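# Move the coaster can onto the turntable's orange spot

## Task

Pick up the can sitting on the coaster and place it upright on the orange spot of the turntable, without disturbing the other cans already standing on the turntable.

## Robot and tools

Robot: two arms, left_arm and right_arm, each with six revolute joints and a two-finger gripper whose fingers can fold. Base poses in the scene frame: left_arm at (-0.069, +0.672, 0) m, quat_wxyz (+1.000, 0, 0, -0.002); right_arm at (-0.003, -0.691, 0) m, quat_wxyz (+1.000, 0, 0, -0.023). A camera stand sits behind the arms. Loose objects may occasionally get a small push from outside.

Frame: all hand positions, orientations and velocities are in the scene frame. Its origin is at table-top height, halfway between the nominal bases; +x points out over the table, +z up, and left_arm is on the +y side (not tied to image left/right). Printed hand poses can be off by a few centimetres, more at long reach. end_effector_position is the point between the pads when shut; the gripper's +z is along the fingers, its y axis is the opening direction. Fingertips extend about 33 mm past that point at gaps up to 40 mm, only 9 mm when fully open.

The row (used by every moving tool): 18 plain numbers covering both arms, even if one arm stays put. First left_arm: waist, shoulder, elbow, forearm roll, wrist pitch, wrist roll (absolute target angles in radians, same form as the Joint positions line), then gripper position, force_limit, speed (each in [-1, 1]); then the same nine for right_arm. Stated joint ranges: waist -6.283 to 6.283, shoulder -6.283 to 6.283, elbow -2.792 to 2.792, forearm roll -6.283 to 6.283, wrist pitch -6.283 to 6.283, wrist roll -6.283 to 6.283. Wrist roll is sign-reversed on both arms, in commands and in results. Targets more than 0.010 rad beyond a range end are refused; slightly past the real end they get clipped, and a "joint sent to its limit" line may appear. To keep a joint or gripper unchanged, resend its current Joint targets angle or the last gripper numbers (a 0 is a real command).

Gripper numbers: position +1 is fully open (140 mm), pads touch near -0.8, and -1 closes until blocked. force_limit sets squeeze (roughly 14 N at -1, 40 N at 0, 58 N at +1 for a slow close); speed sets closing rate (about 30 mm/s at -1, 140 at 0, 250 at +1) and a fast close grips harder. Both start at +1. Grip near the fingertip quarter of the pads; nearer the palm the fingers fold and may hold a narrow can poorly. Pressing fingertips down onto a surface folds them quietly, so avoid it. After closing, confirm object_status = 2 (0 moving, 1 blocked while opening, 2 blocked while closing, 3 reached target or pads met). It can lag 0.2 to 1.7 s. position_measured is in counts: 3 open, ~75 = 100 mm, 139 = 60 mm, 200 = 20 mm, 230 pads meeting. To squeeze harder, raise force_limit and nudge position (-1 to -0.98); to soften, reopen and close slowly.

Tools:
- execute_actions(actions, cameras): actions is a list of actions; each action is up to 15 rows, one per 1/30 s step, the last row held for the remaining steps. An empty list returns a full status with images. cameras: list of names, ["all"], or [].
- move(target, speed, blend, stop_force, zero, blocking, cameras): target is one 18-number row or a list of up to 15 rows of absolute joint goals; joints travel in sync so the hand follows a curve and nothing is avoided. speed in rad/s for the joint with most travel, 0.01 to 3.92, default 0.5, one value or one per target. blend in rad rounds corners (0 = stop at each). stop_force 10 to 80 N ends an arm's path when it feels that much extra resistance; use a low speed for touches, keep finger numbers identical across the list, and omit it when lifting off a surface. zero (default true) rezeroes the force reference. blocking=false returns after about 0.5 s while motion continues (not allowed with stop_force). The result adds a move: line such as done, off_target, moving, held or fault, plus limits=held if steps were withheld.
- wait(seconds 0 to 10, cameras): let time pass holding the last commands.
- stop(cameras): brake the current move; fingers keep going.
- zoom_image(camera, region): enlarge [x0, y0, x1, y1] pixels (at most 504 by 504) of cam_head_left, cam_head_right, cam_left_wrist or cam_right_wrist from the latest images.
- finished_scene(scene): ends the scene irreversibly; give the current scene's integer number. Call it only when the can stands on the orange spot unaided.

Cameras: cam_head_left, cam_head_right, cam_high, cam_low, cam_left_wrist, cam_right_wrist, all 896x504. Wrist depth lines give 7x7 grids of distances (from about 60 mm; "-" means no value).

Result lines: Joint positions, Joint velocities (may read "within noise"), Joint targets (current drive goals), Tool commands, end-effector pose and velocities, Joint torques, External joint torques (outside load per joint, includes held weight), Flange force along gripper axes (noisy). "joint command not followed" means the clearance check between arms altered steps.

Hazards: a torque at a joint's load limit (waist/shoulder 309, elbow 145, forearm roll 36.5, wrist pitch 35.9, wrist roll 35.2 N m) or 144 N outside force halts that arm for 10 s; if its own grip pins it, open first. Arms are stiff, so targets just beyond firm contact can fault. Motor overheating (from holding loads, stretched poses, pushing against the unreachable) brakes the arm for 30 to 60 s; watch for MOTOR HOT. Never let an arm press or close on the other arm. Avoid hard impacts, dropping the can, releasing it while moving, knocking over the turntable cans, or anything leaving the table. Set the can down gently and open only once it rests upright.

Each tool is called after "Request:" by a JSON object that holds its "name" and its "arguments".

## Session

Request:
{"name": "execute_actions", "arguments": {"actions": []}}

Request:
{"name": "wait", "arguments": {"seconds": 1, "cameras": ["cam_head_left"]}}

Scene clock: 0.00 s.
left_arm: end_effector_position=(+0.6580, +0.5124, +0.1698) position_measured=3 object_status=3 end_effector_quat_wxyz=(-0.362, -0.530, +0.764, -0.070) | right_arm: end_effector_position=(+0.3053, -0.4857, +0.1511) position_measured=3 object_status=3 end_effector_quat_wxyz=(-0.162, +0.413, +0.895, +0.044)
Joint positions: left_arm=[-0.032 0.654 1.346 -0.536 1.686 -3.554] | right_arm=[0.292 -0.089 2.237 0.29 1.211 0.592]
Joint velocities: within noise
Joint torques (N m): no reading
External joint torques (N m): no reading
Flange force (N): no reading
Wrist depth (mm): cam_left_wrist=[277 301 332 371 422 487 578 / 267 287 316 353 398 458 551 / 255 271 303 337 375 432 498 / - 119 292 322 355 125 479 / - 255 280 307 338 126 92 / - 252 268 294 324 357 78 / - 240 259 281 310 335 -] | cam_right_wrist=[318 308 295 288 278 266 235 / 299 313 299 292 282 270 257 / 299 312 302 296 288 274 263 / 320 103 308 299 288 278 103 / - 91 315 304 291 284 98 / - 331 326 310 298 286 - / - - 332 316 297 293 284]
Joint targets: left_arm=[-0.032 0.654 1.346 -0.536 1.686 -3.554] | right_arm=[0.292 -0.089 2.237 0.290 1.211 0.592]
Tool commands: left_gripper/position=+1.0 left_gripper/force_limit=+1.0 left_gripper/speed=+1.0 right_gripper/position=+1.0 right_gripper/force_limit=+1.0 right_gripper/speed=+1.0

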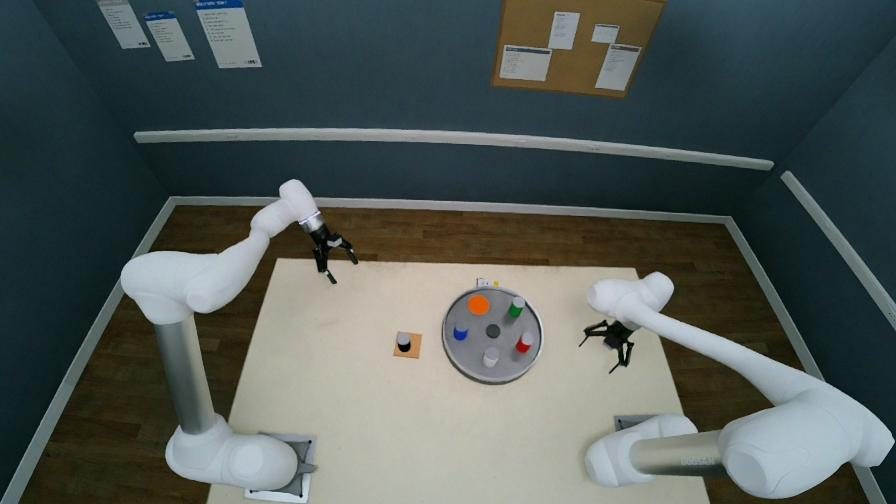

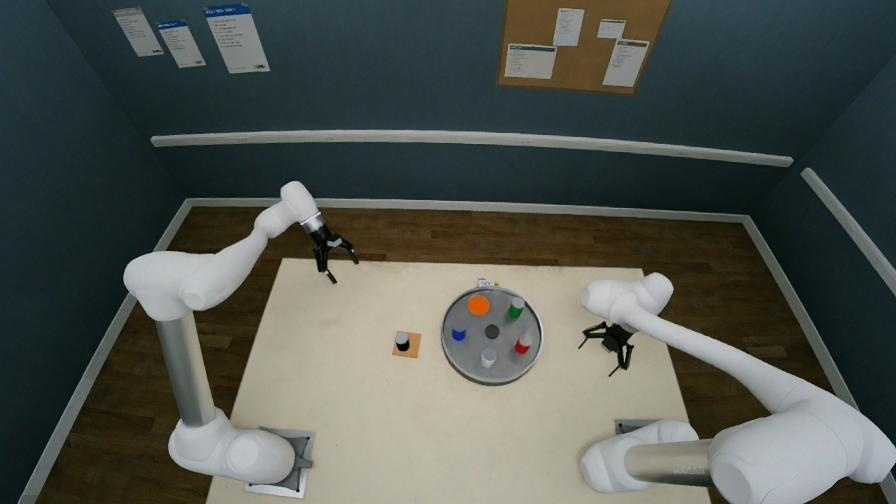

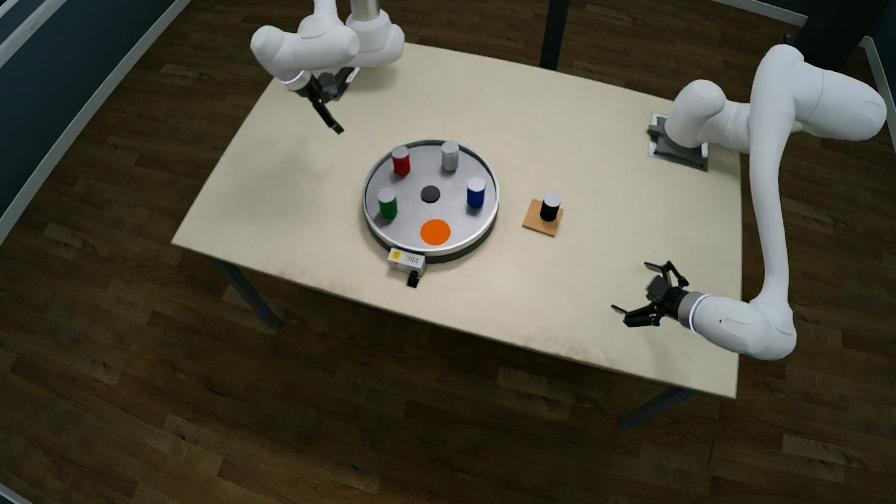

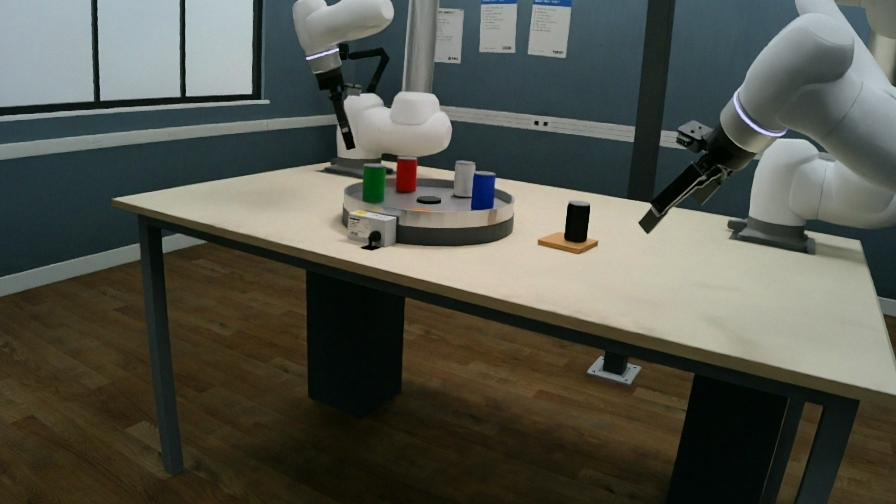

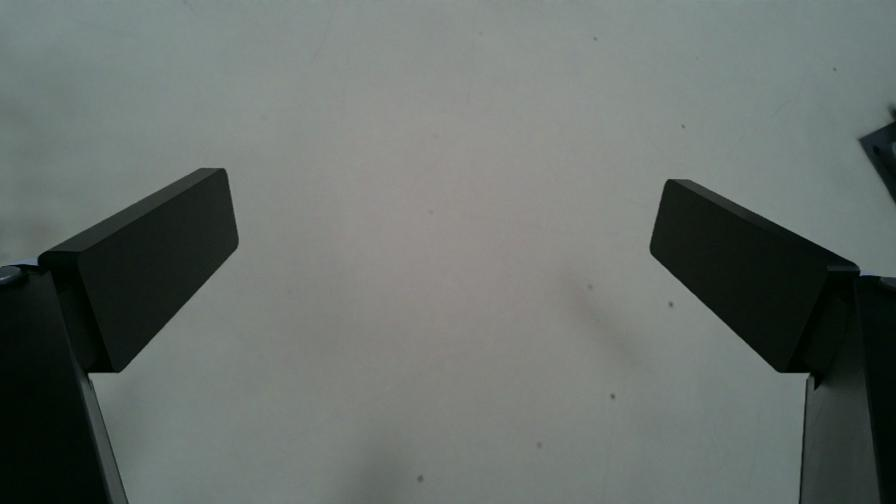

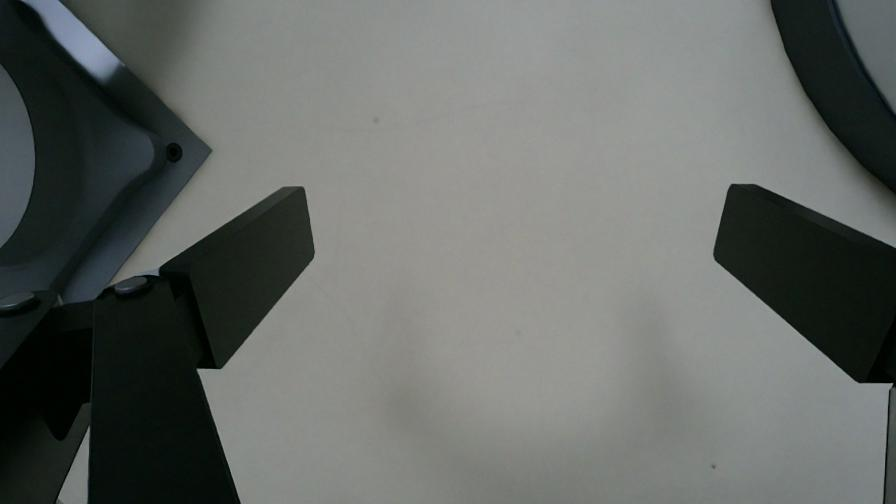

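Scene clock: 1.00 s.
left_arm: end_effector_position=(+0.6580, +0.5124, +0.1698) position_measured=3 object_status=3 end_effector_quat_wxyz=(-0.362, -0.530, +0.764, -0.070) | right_arm: end_effector_position=(+0.3053, -0.4857, +0.1511) position_measured=3 object_status=3 end_effector_quat_wxyz=(-0.162, +0.413, +0.895, +0.044)
Joint positions: left_arm=[-0.032 0.654 1.346 -0.536 1.686 -3.554] | right_arm=[0.292 -0.089 2.237 0.29 1.211 0.592]
Joint torques (N m): left_arm=[-1.62 -100.99 -38.29 2.13 1.24 1.17] | right_arm=[0.7 -23.35 -35.83 4.43 0.48 -0.24]
External joint torques (N m): left_arm=[1.08 0.8 1.82 -0.05 0.15 -1.18] | right_arm=[-0.7 -3.15 0.1 -0.28 0.17 0.24]
Flange force (N): left_arm=[-2.7 3.7 2.7] | right_arm=[1.0 -6.5 -3.2]
Wrist depth (mm): cam_left_wrist=[277 299 332 372 423 487 578 / 265 289 317 351 398 453 526 / 256 272 305 337 381 431 498 / - 119 290 321 355 125 480 / - 255 277 306 338 126 92 / - 246 268 294 324 357 78 / - 237 259 281 310 336 -] | cam_right_wrist=[320 320 296 287 275 268 235 / 302 314 302 289 280 270 252 / 300 317 302 296 285 275 266 / 318 103 306 300 291 143 103 / - 89 317 306 291 283 98 / - 333 328 307 296 286 279 / - - 329 315 301 289 -]
Joint targets: left_arm=[-0.032 0.654 1.346 -0.536 1.686 -3.554] | right_arm=[0.292 -0.089 2.237 0.290 1.211 0.592]
Tool commands: left_gripper/position=+1.0 left_gripper/force_limit=+1.0 left_gripper/speed=+1.0 right_gripper/position=+1.0 right_gripper/force_limit=+1.0 right_gripper/speed=+1.0
wait: 1.00 s; at rest by 0.17 s
Images, in order (width x height): cam_head_left 896x504.

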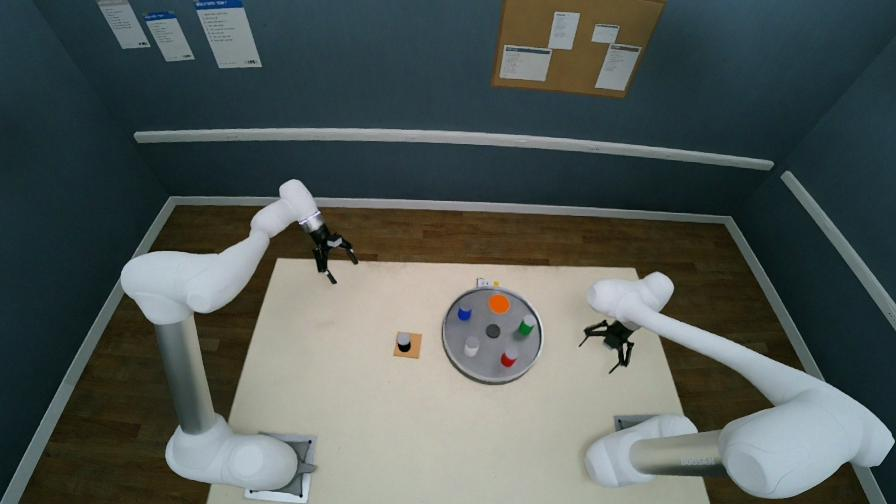

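Request:
{"name": "move", "arguments": {"target": [-0.789,0.1558,1.8103,0,1.1755,-3.923,1,-0.05,-1,0.292,-0.089,2.237,0.290,1.211,0.592,1,1,1], "speed": 0.9, "cameras": ["cam_left_wrist"]}}

Scene clock: 2.53 s.
left_arm: end_effector_position=(+0.3850, +0.2607, +0.2171) position_measured=3 object_status=3 end_effector_quat_wxyz=(+0.000, +0.002, +1.000, +0.000) | right_arm: end_effector_position=(+0.3052, -0.4858, +0.1512) position_measured=3 object_status=3 end_effector_quat_wxyz=(-0.162, +0.413, +0.895, +0.044)
Joint positions: left_arm=[-0.789 0.156 1.81 0 1.176 -3.923] | right_arm=[0.292 -0.089 2.237 0.29 1.211 0.592]
Joint torques (N m): left_arm=[-0.75 -55.7 -41.11 3.95 -0.1 1.2] | right_arm=[0.8 -23.53 -36.11 4.42 0.5 -0.33]
External joint torques (N m): left_arm=[0.47 0.29 1.9 0.03 0.12 -1.2] | right_arm=[-0.81 -2.82 0.39 -0.27 0.14 0.33]
Flange force (N): left_arm=[0.3 3.9 2.2] | right_arm=[0.3 -6.5 -2.5]
Wrist depth (mm): cam_left_wrist=[258 305 307 313 316 319 323 / 272 318 324 321 337 342 345 / 288 285 344 257 358 359 370 / - 119 374 378 386 125 387 / - 342 403 408 415 118 92 / - 426 441 446 451 463 78 / - 476 476 485 496 506 -] | cam_right_wrist=[319 - 295 288 276 269 235 / 300 317 301 287 280 271 257 / 301 315 306 298 284 274 265 / 320 97 301 297 287 280 103 / - 91 311 304 293 291 97 / - 327 323 306 298 286 279 / - - 325 314 303 290 -]
Joint targets: left_arm=[-0.789 0.156 1.810 0.000 1.175 -3.923] | right_arm=[0.292 -0.089 2.237 0.290 1.211 0.592]
move: done
Images, in order (width x height): cam_left_wrist 896x504.

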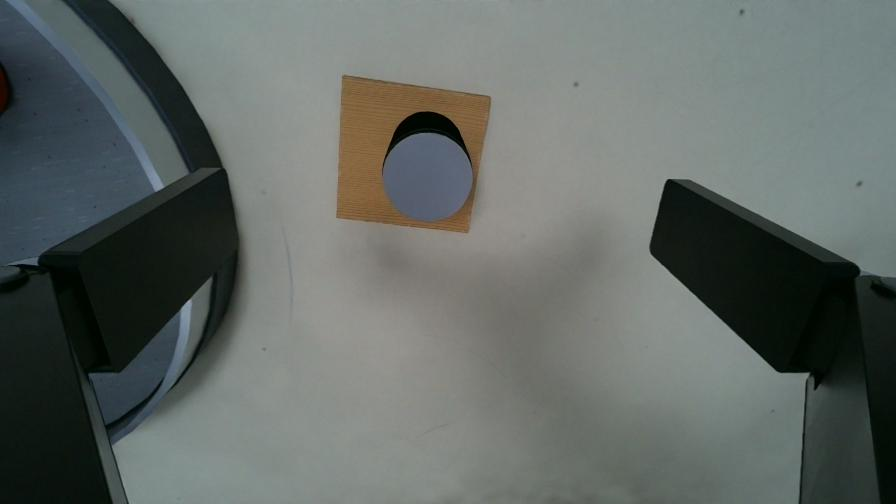

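Request:
{"name": "move", "arguments": {"target": [[-0.7766,0.2786,1.8884,0,0.9746,-3.9354,1,-0.3,-0.3,0.292,-0.089,2.237,0.290,1.211,0.592,1,1,1],[-0.7766,0.2786,1.8884,0,0.9746,-3.9354,-1,-0.3,-0.3,0.292,-0.089,2.237,0.290,1.211,0.592,1,1,1]], "speed": 0.25, "cameras": ["cam_left_wrist"]}}

Request:
{"name": "move", "arguments": {"target": [[-0.7766,0.1588,1.7059,0,1.2770,-3.9354,-1,-0.3,-0.3,0.292,-0.089,2.237,0.290,1.211,0.592,1,1,1],[-0.909,0.5125,1.2291,0,1.400,-3.803,-1,-0.3,-0.3,0.292,-0.089,2.237,0.290,1.211,0.592,1,1,1]], "speed": [0.35,0.5], "blend": 0.08, "cameras": ["cam_left_wrist"]}}

Request:
{"name": "wait", "arguments": {"seconds": 2, "cameras": ["cam_left_wrist"]}}

Request:
{"name": "wait", "arguments": {"seconds": 2, "cameras": ["cam_left_wrist"]}}

Scene clock: 5.03 s.
left_arm: end_effector_position=(+0.4049, +0.2515, +0.1022) position_measured=154 object_status=2 end_effector_quat_wxyz=(+0.000, +0.002, +1.000, +0.000) | right_arm: end_effector_position=(+0.3052, -0.4858, +0.1512) position_measured=3 object_status=3 end_effector_quat_wxyz=(-0.162, +0.413, +0.895, +0.044)
Joint positions: left_arm=[-0.777 0.279 1.888 0 0.975 -3.935] | right_arm=[0.292 -0.089 2.237 0.29 1.211 0.592]
Joint torques (N m): left_arm=[-1.62 -54.66 -30.61 3.55 -0.84 1.2] | right_arm=[0.81 -23.99 -35.83 4.43 0.49 -0.29]
External joint torques (N m): left_arm=[1.6 -9.31 -4.52 0.03 0.88 -1.2] | right_arm=[-0.8 -2.48 0.08 -0.27 0.15 0.29]
Flange force (N): left_arm=[-0.1 5.8 -14.3] | right_arm=[0.1 -5.5 -2.7]
Wrist depth (mm): cam_left_wrist=[201 204 204 207 211 213 216 / 203 217 212 206 222 228 230 / 193 230 227 135 234 244 247 / 183 93 102 144 105 254 265 / - 72 115 275 - 77 278 / - 68 295 297 - - - / - - - 324 - - -] | cam_right_wrist=[317 312 296 287 276 266 234 / 301 316 297 293 281 269 253 / 299 317 306 296 285 277 263 / 322 103 307 299 288 143 103 / - 89 309 295 292 282 98 / - - 320 307 299 286 279 / - - 327 - 301 287 283]
Joint targets: left_arm=[-0.777 0.279 1.888 0.000 0.975 -3.935] | right_arm=[0.292 -0.089 2.237 0.290 1.211 0.592]
move: done
Images, in order (width x height): cam_left_wrist 896x504.

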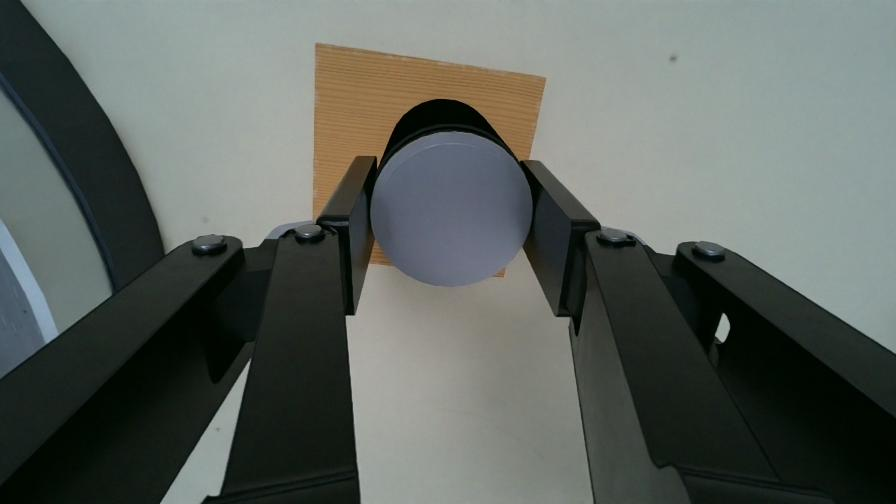

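Scene clock: 7.27 s.
left_arm: end_effector_position=(+0.4808, +0.0171, +0.2654) position_measured=154 object_status=2 end_effector_quat_wxyz=(+0.000, +0.002, +1.000, +0.000) | right_arm: end_effector_position=(+0.3052, -0.4858, +0.1512) position_measured=3 object_status=3 end_effector_quat_wxyz=(-0.162, +0.413, +0.895, +0.044)
Joint positions: left_arm=[-0.909 0.512 1.229 0 1.4 -3.803] | right_arm=[0.292 -0.089 2.237 0.29 1.211 0.592]
Joint torques (N m): left_arm=[-1.67 -95.15 -44.92 4.2 -0.11 1.19] | right_arm=[1.12 -23.66 -35.92 4.37 0.51 -0.24]
External joint torques (N m): left_arm=[1.45 1.85 3.06 0.05 0.14 -1.19] | right_arm=[-1.14 -2.66 0.15 -0.21 0.13 0.25]
Flange force (N): left_arm=[0.6 5.5 4.5] | right_arm=[-0.3 -6.2 -2.9]
Wrist depth (mm): cam_left_wrist=[298 297 303 303 351 349 366 / 316 317 320 318 379 386 391 / 290 337 333 136 398 413 417 / 279 89 102 144 106 433 447 / - 72 115 466 - 77 473 / - 68 507 507 - 77 - / - - - 1777 - - -] | cam_right_wrist=[317 310 296 287 - 269 233 / 302 314 303 293 281 271 258 / 300 318 306 295 284 274 264 / 321 104 308 297 288 143 103 / - 91 318 305 291 285 98 / - 325 319 310 295 286 279 / - - 327 315 302 288 284]
Joint targets: left_arm=[-0.909 0.512 1.229 0.000 1.400 -3.803] | right_arm=[0.292 -0.089 2.237 0.290 1.211 0.592]
move: done
Images, in order (width x height): cam_left_wrist 896x504.

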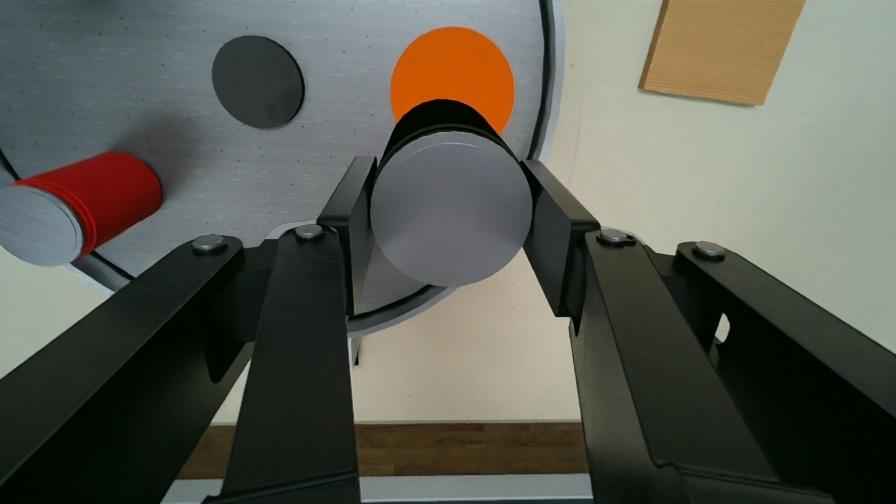

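Scene clock: 9.27 s.
left_arm: end_effector_position=(+0.4808, +0.0171, +0.2653) position_measured=154 object_status=2 end_effector_quat_wxyz=(+0.000, +0.002, +1.000, +0.000) | right_arm: end_effector_position=(+0.3052, -0.4858, +0.1512) position_measured=3 object_status=3 end_effector_quat_wxyz=(-0.162, +0.413, +0.895, +0.044)
Joint positions: left_arm=[-0.909 0.513 1.229 0 1.4 -3.803] | right_arm=[0.292 -0.089 2.237 0.29 1.211 0.592]
Joint torques (N m): left_arm=[-1.76 -95.46 -44.8 4.19 -0.07 1.2] | right_arm=[0.44 -23.5 -36.09 4.42 0.52 -0.23]
External joint torques (N m): left_arm=[1.71 2.2 2.95 0.07 0.09 -1.2] | right_arm=[-0.46 -2.84 0.3 -0.27 0.12 0.24]
Flange force (N): left_arm=[-0.1 5.1 4.5] | right_arm=[1.2 -6.0 -2.4]
Wrist depth (mm): cam_left_wrist=[297 301 302 307 350 351 364 / 314 320 319 282 377 385 392 / 283 341 336 135 400 411 418 / 351 89 102 144 105 430 450 / - 72 115 477 - 77 473 / - 68 - 502 - 76 - / - - - 1803 - - -] | cam_right_wrist=[319 312 297 286 276 264 233 / 301 313 305 292 283 271 257 / 298 316 304 293 284 273 265 / 323 103 306 298 288 276 103 / - 91 318 303 293 282 98 / - 331 322 305 296 286 277 / - - 327 314 302 291 283]
Joint targets: left_arm=[-0.909 0.512 1.229 0.000 1.400 -3.803] | right_arm=[0.292 -0.089 2.237 0.290 1.211 0.592]
Tool commands: left_gripper/position=-1.0 left_gripper/force_limit=-0.3 left_gripper/speed=-0.3 right_gripper/position=+1.0 right_gripper/force_limit=+1.0 right_gripper/speed=+1.0
wait: 2.00 s; at rest by 0.17 s
Images, in order (width x height): cam_left_wrist 896x504.

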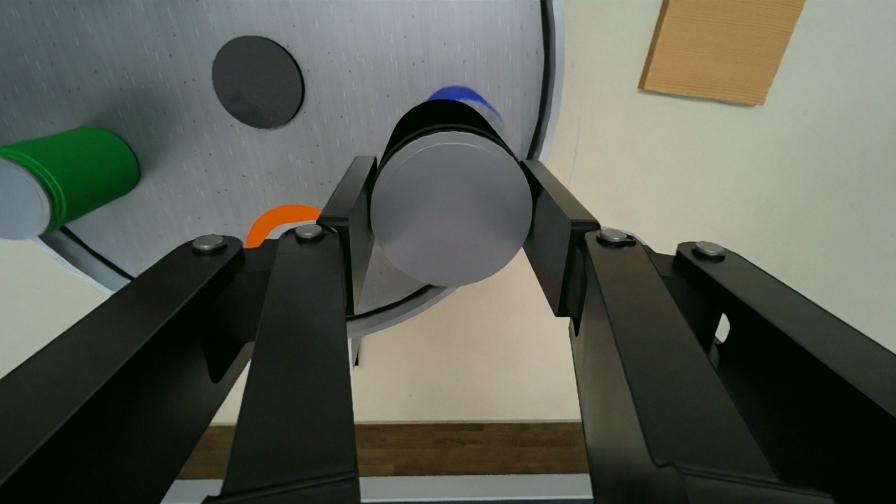

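Scene clock: 11.27 s.
left_arm: end_effector_position=(+0.4808, +0.0171, +0.2653) position_measured=154 object_status=2 end_effector_quat_wxyz=(+0.000, +0.002, +1.000, +0.000) | right_arm: end_effector_position=(+0.3052, -0.4858, +0.1512) position_measured=3 object_status=3 end_effector_quat_wxyz=(-0.162, +0.413, +0.895, +0.044)
Joint positions: left_arm=[-0.909 0.513 1.229 0 1.4 -3.803] | right_arm=[0.292 -0.089 2.237 0.29 1.211 0.592]
Joint torques (N m): left_arm=[-1.92 -95.43 -44.79 4.18 -0.11 1.17] | right_arm=[0.69 -23.52 -35.82 4.41 0.49 -0.22]
External joint torques (N m): left_arm=[1.59 2.36 2.99 0.07 0.13 -1.17] | right_arm=[-0.68 -2.97 0 -0.24 0.16 0.22]
Flange force (N): left_arm=[-0.1 4.8 4.5] | right_arm=[0.9 -6.0 -3.1]
Wrist depth (mm): cam_left_wrist=[299 299 302 306 350 352 364 / - 318 320 315 327 386 389 / 337 341 335 135 402 412 420 / 352 89 102 144 105 431 450 / - 72 115 465 - 76 473 / - 68 - 513 - 77 - / - - - 1739 - - -] | cam_right_wrist=[317 310 296 288 276 269 235 / 301 315 303 288 281 269 257 / 298 319 301 295 286 274 265 / 320 103 306 301 288 278 103 / - 91 317 - 292 282 98 / - 329 321 302 296 287 278 / - - 326 317 302 291 284]
Joint targets: left_arm=[-0.909 0.512 1.229 0.000 1.400 -3.803] | right_arm=[0.292 -0.089 2.237 0.290 1.211 0.592]
Tool commands: left_gripper/position=-1.0 left_gripper/force_limit=-0.3 left_gripper/speed=-0.3 right_gripper/position=+1.0 right_gripper/force_limit=+1.0 right_gripper/speed=+1.0
wait: 2.00 s; at rest by 0.17 s
Images, in order (width x height): cam_left_wrist 896x504.

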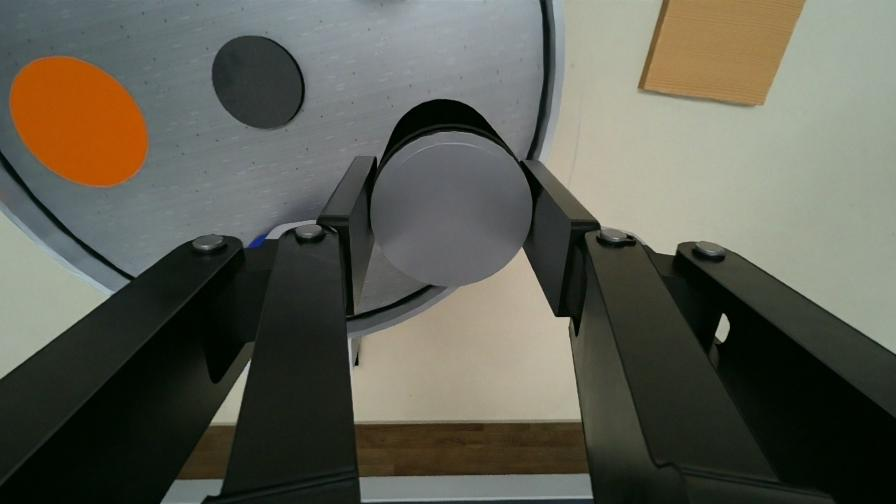

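Request:
{"name": "wait", "arguments": {"seconds": 3.55, "cameras": []}}

Request:
{"name": "move", "arguments": {"target": [-0.909,0.5630,1.3625,0,1.2161,-3.803,-1,-0.3,-0.3,0.292,-0.089,2.237,0.290,1.211,0.592,1,1,1], "speed": 0.5, "cameras": []}}

Request:
{"name": "execute_actions", "arguments": {"actions": [[[-0.909,0.5630,1.3625,0,1.2161,-3.803,0.5,-0.5,0.3,0.292,-0.089,2.237,0.290,1.211,0.592,1,1,1]]], "cameras": ["cam_left_wrist"]}}

Request:
{"name": "move", "arguments": {"target": [-0.909,0.4700,1.2,0,1.4716,-3.803,0.5,-0.5,0.3,0.292,-0.089,2.237,0.290,1.211,0.592,1,1,1], "speed": 0.4, "cameras": ["cam_left_wrist"]}}

Request:
{"name": "wait", "arguments": {"seconds": 0.8, "cameras": ["cam_left_wrist","cam_high","cam_head_left"]}}

Request:
{"name": "zoom_image", "arguments": {"camera": "cam_high", "region": [350, 120, 520, 280]}}

Request:
{"name": "zoom_image", "arguments": {"camera": "cam_head_left", "region": [430, 270, 560, 390]}}

Scene clock: 15.23 s.
left_arm: end_effector_position=(+0.4808, +0.0171, +0.2653) position_measured=154 object_status=2 end_effector_quat_wxyz=(+0.000, +0.002, +1.000, +0.000) | right_arm: end_effector_position=(+0.3052, -0.4858, +0.1512) position_measured=3 object_status=3 end_effector_quat_wxyz=(-0.162, +0.413, +0.895, +0.044)
Joint positions: left_arm=[-0.909 0.513 1.229 0 1.4 -3.803] | right_arm=[0.292 -0.089 2.237 0.29 1.211 0.592]
Joint torques (N m): left_arm=[-1.96 -95.6 -44.89 4.2 -0.12 1.19] | right_arm=[0.61 -23.84 -35.91 4.44 0.49 -0.28]
External joint torques (N m): left_arm=[2.74 2.24 3.06 0.09 0.14 -1.19] | right_arm=[-0.62 -2.54 0.1 -0.28 0.15 0.28]
Flange force (N): left_arm=[-1.0 6.0 4.6] | right_arm=[0.5 -5.4 -2.6]
Wrist depth (mm): cam_left_wrist=[292 298 302 314 350 353 363 / 316 316 321 317 373 383 391 / 337 340 334 135 397 412 416 / 352 89 102 144 105 430 447 / - 72 115 471 - 76 473 / - 68 503 507 - 76 - / - - - 1739 - - -] | cam_right_wrist=[320 306 296 290 278 267 231 / 301 314 302 293 280 270 252 / 299 314 304 295 283 278 264 / 317 96 308 302 290 279 103 / - 91 314 305 291 282 98 / - 330 324 308 296 286 280 / - - 320 314 301 293 -]
Joint targets: left_arm=[-0.909 0.512 1.229 0.000 1.400 -3.803] | right_arm=[0.292 -0.089 2.237 0.290 1.211 0.592]
Tool commands: left_gripper/position=-1.0 left_gripper/force_limit=-0.3 left_gripper/speed=-0.3 right_gripper/position=+1.0 right_gripper/force_limit=+1.0 right_gripper/speed=+1.0
wait: 3.57 s; at rest from the start
No camera images: "cameras" was empty.

Scene clock: 16.00 s.
left_arm: end_effector_position=(+0.4809, +0.0169, +0.1502) position_measured=154 object_status=2 end_effector_quat_wxyz=(+0.000, +0.002, +1.000, +0.000) | right_arm: end_effector_position=(+0.3052, -0.4858, +0.1512) position_measured=3 object_status=3 end_effector_quat_wxyz=(-0.162, +0.413, +0.895, +0.044)
Joint positions: left_arm=[-0.909 0.563 1.362 0 1.216 -3.803] | right_arm=[0.292 -0.089 2.237 0.29 1.211 0.592]
Joint torques (N m): left_arm=[-1.92 -98.03 -42.72 4 -0.05 1.21] | right_arm=[0.5 -23.78 -35.97 4.41 0.49 -0.27]
External joint torques (N m): left_arm=[2.57 2.17 2.89 0.08 0.08 -1.2] | right_arm=[-0.5 -2.58 0.25 -0.25 0.15 0.27]
Flange force (N): left_arm=[-1.0 5.7 3.9] | right_arm=[0.9 -5.5 -2.4]
Wrist depth (mm): cam_left_wrist=[195 196 201 205 204 255 248 / 206 206 214 188 216 272 267 / 225 225 222 135 218 293 298 / 234 93 102 144 105 305 319 / - 72 115 265 76 77 337 / - 68 284 284 - 76 - / - - - 393 - - -] | cam_right_wrist=[318 313 296 286 277 262 236 / 300 310 302 292 282 264 258 / 301 313 304 296 284 - 265 / 320 96 306 299 289 278 103 / - 91 315 302 292 282 98 / - - 321 308 295 285 278 / - - 319 314 296 291 -]
Joint targets: left_arm=[-0.909 0.563 1.363 0.000 1.216 -3.803] | right_arm=[0.292 -0.089 2.237 0.290 1.211 0.592]
move: done
No camera images: "cameras" was empty.

Scene clock: 16.70 s.
left_arm: end_effector_position=(+0.4809, +0.0169, +0.1502) position_measured=66 object_status=3 end_effector_quat_wxyz=(+0.000, +0.002, +1.000, +0.000) | right_arm: end_effector_position=(+0.3052, -0.4858, +0.1512) position_measured=3 object_status=3 end_effector_quat_wxyz=(-0.162, +0.413, +0.895, +0.044)
Joint positions: left_arm=[-0.909 0.563 1.362 0 1.216 -3.803] | right_arm=[0.292 -0.089 2.237 0.29 1.211 0.592]
Joint torques (N m): left_arm=[-1.99 -96.38 -41.58 3.98 -0.1 1.19] | right_arm=[0.9 -23.4 -35.87 4.41 0.55 -0.28]
External joint torques (N m): left_arm=[1.87 0.59 1.76 0.08 0.13 -1.19] | right_arm=[-0.9 -3.14 0.04 -0.25 0.09 0.28]
Flange force (N): left_arm=[-0.6 4.8 1.9] | right_arm=[0.5 -6.6 -3.2]
Wrist depth (mm): cam_left_wrist=[195 196 202 203 204 254 247 / 206 205 214 216 218 274 266 / 225 219 223 225 229 292 297 / 233 95 237 167 244 112 312 / - 101 258 165 333 78 78 / - 282 284 284 361 - - / - - 310 392 398 - -] | cam_right_wrist=[318 308 292 283 278 266 225 / 301 313 299 290 280 271 258 / 299 318 304 294 284 274 264 / 319 104 148 298 287 143 103 / - 91 317 303 293 284 97 / - 332 320 310 296 288 280 / - - 324 314 301 290 285]
Joint targets: left_arm=[-0.909 0.563 1.363 0.000 1.216 -3.803] | right_arm=[0.292 -0.089 2.237 0.290 1.211 0.592]
Images, in order (width x height): cam_left_wrist 896x504.

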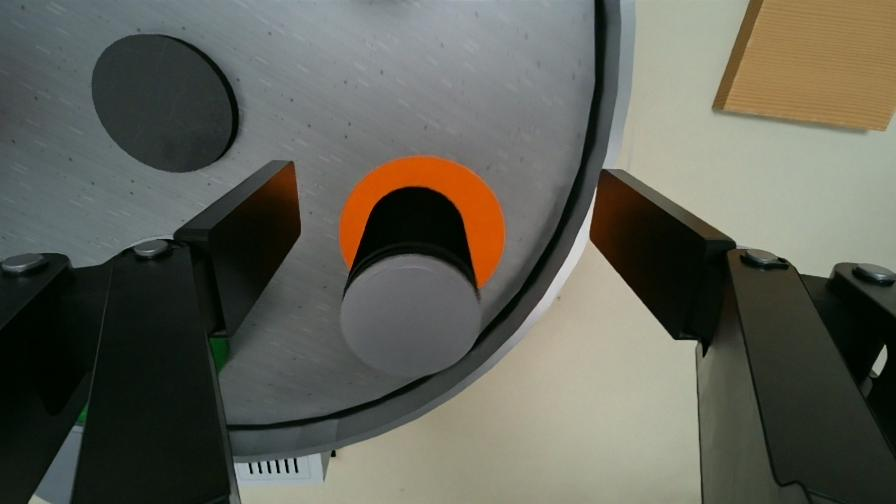

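Scene clock: 17.70 s.
left_arm: end_effector_position=(+0.4699, +0.0312, +0.3173) position_measured=66 object_status=3 end_effector_quat_wxyz=(+0.000, +0.002, +1.000, +0.000) | right_arm: end_effector_position=(+0.3052, -0.4858, +0.1512) position_measured=3 object_status=3 end_effector_quat_wxyz=(-0.162, +0.413, +0.895, +0.044)
Joint positions: left_arm=[-0.909 0.47 1.2 0 1.472 -3.803] | right_arm=[0.292 -0.089 2.237 0.29 1.211 0.592]
Joint torques (N m): left_arm=[-1.99 -90.36 -44.45 4.22 -0.12 1.18] | right_arm=[1.24 -23.71 -36.03 4.42 0.48 -0.28]
External joint torques (N m): left_arm=[1.96 0.59 2.2 0.08 0.14 -1.18] | right_arm=[-1.23 -2.7 0.27 -0.27 0.16 0.28]
Flange force (N): left_arm=[0.0 5.8 3.2] | right_arm=[-0.6 -6.6 -2.9]
Wrist depth (mm): cam_left_wrist=[343 344 349 352 399 404 414 / 364 368 369 377 430 435 441 / 377 376 394 397 449 470 474 / - 95 341 436 480 112 493 / - 101 456 532 532 78 78 / - - 564 569 581 - - / - - 1790 1830 1858 - -] | cam_right_wrist=[318 308 297 286 276 268 224 / 299 309 302 291 280 271 253 / 300 318 305 294 285 272 265 / 322 104 306 304 290 280 103 / - 91 312 304 291 283 98 / - 329 320 309 299 286 279 / - - 328 313 301 291 283]
Joint targets: left_arm=[-0.909 0.470 1.200 0.000 1.472 -3.803] | right_arm=[0.292 -0.089 2.237 0.290 1.211 0.592]
move: done
Images, in order (width x height): cam_left_wrist 896x504.

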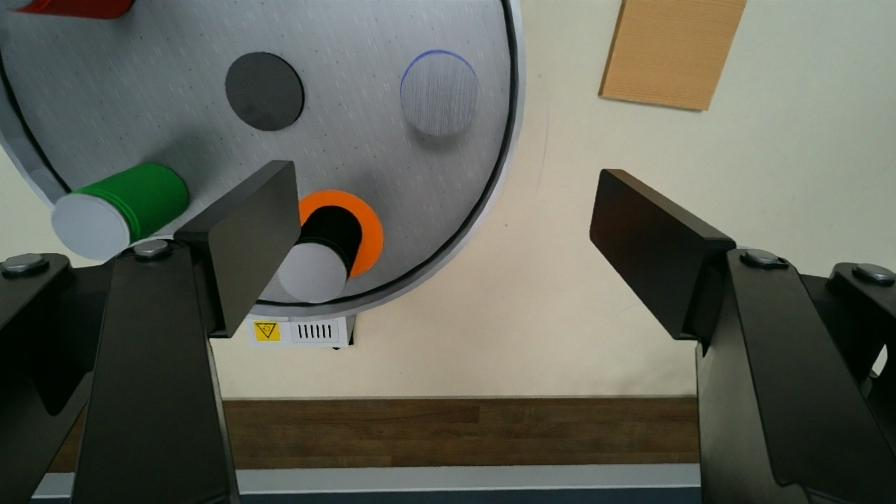

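Scene clock: 18.50 s.
left_arm: end_effector_position=(+0.4699, +0.0312, +0.3174) position_measured=66 object_status=3 end_effector_quat_wxyz=(+0.000, +0.002, +1.000, +0.000) | right_arm: end_effector_position=(+0.3052, -0.4858, +0.1512) position_measured=3 object_status=3 end_effector_quat_wxyz=(-0.162, +0.413, +0.895, +0.044)
Joint positions: left_arm=[-0.909 0.47 1.2 0 1.472 -3.803] | right_arm=[0.292 -0.089 2.237 0.29 1.211 0.592]
Joint torques (N m): left_arm=[-1.79 -90.53 -44.36 4.24 -0.1 1.18] | right_arm=[0.35 -23.55 -36.13 4.44 0.49 -0.26]
External joint torques (N m): left_arm=[2.13 0.64 2.07 0.08 0.12 -1.18] | right_arm=[-0.35 -2.84 0.45 -0.29 0.16 0.26]
Flange force (N): left_arm=[-0.4 5.6 3.1] | right_arm=[1.4 -6.1 -2.2]
Wrist depth (mm): cam_left_wrist=[345 345 349 354 402 399 409 / 314 368 369 376 432 435 437 / 384 387 394 391 457 462 473 / 407 95 427 430 161 112 494 / - 101 456 532 537 78 78 / - 556 569 572 580 - - / - - 1790 1872 2096 - -] | cam_right_wrist=[319 308 299 287 274 268 236 / 301 310 302 291 278 270 246 / 301 319 306 296 284 274 264 / 320 104 308 302 287 280 103 / - 91 317 305 292 284 98 / - 331 323 310 298 288 280 / - - 327 315 302 291 285]
Joint targets: left_arm=[-0.909 0.470 1.200 0.000 1.472 -3.803] | right_arm=[0.292 -0.089 2.237 0.290 1.211 0.592]
Tool commands: left_gripper/position=+0.5 left_gripper/force_limit=-0.5 left_gripper/speed=+0.3 right_gripper/position=+1.0 right_gripper/force_limit=+1.0 right_gripper/speed=+1.0
wait: 0.80 s; at rest by 0.17 s
Images, in order (width x height): cam_head_left 896x504, cam_high 896x504, cam_left_wrist 896x504.

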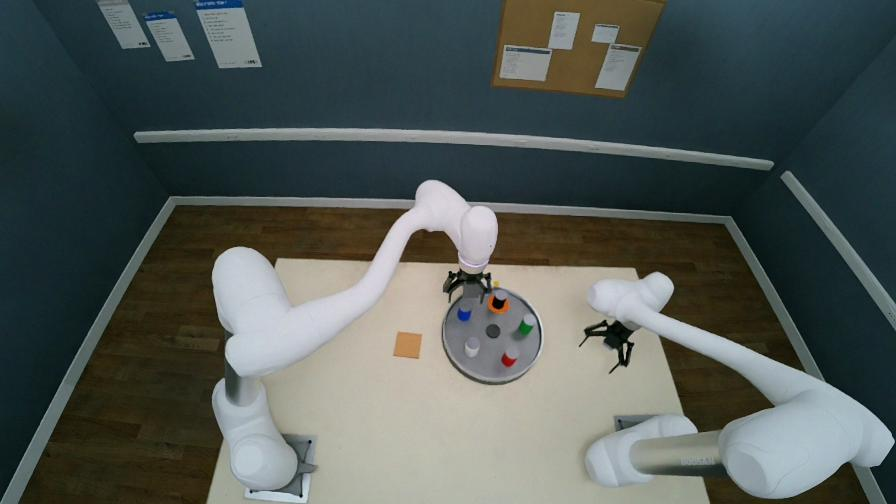

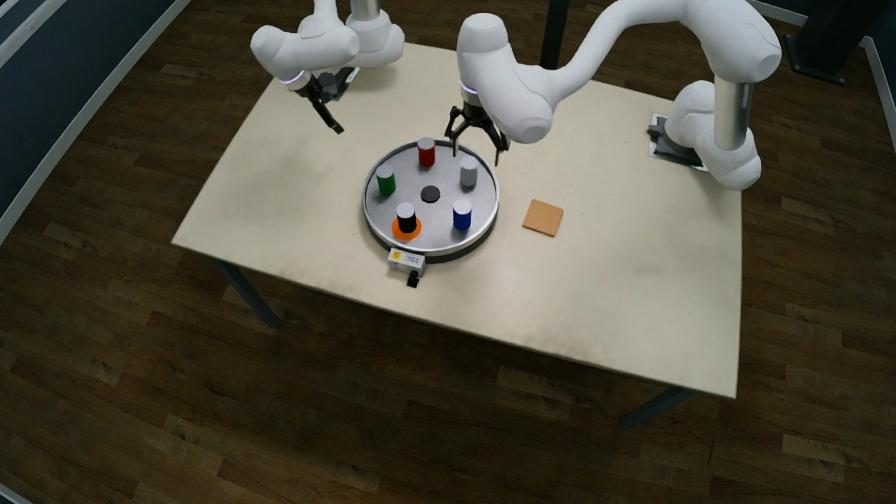

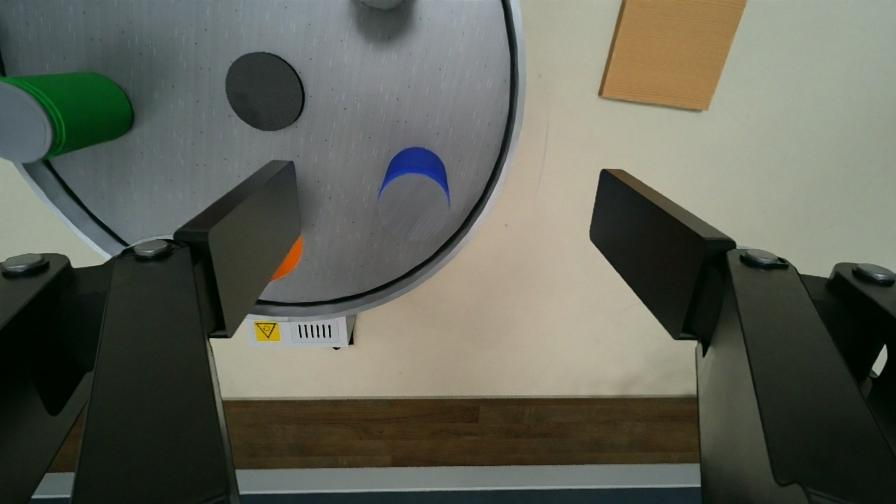

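Scaled by 2.965 from the camera's 896x504 image, which has a finer 1280x720 frame.

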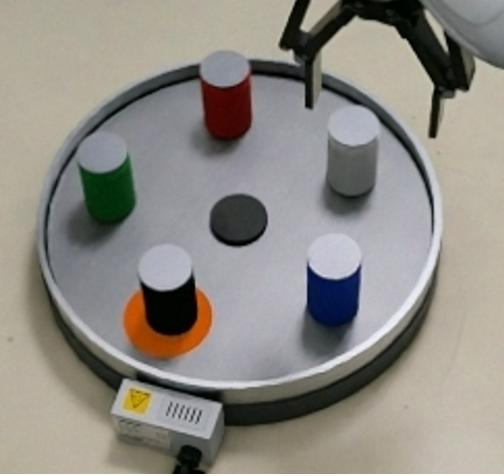

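Scaled by 3.877 from the camera's 896x504 image, which has a finer 1280x720 frame.

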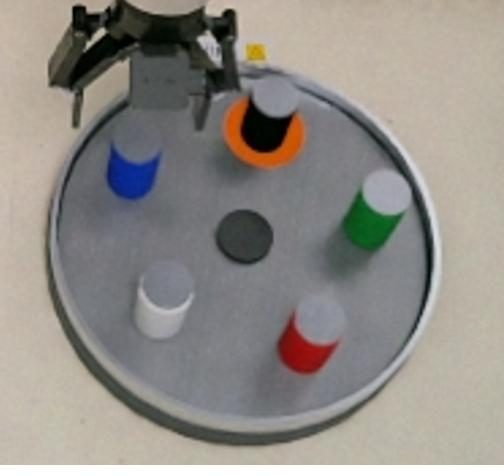

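Centered.

Request:
{"name": "finished_scene", "arguments": {"scene": 2}}

The scene is finished: the task was done.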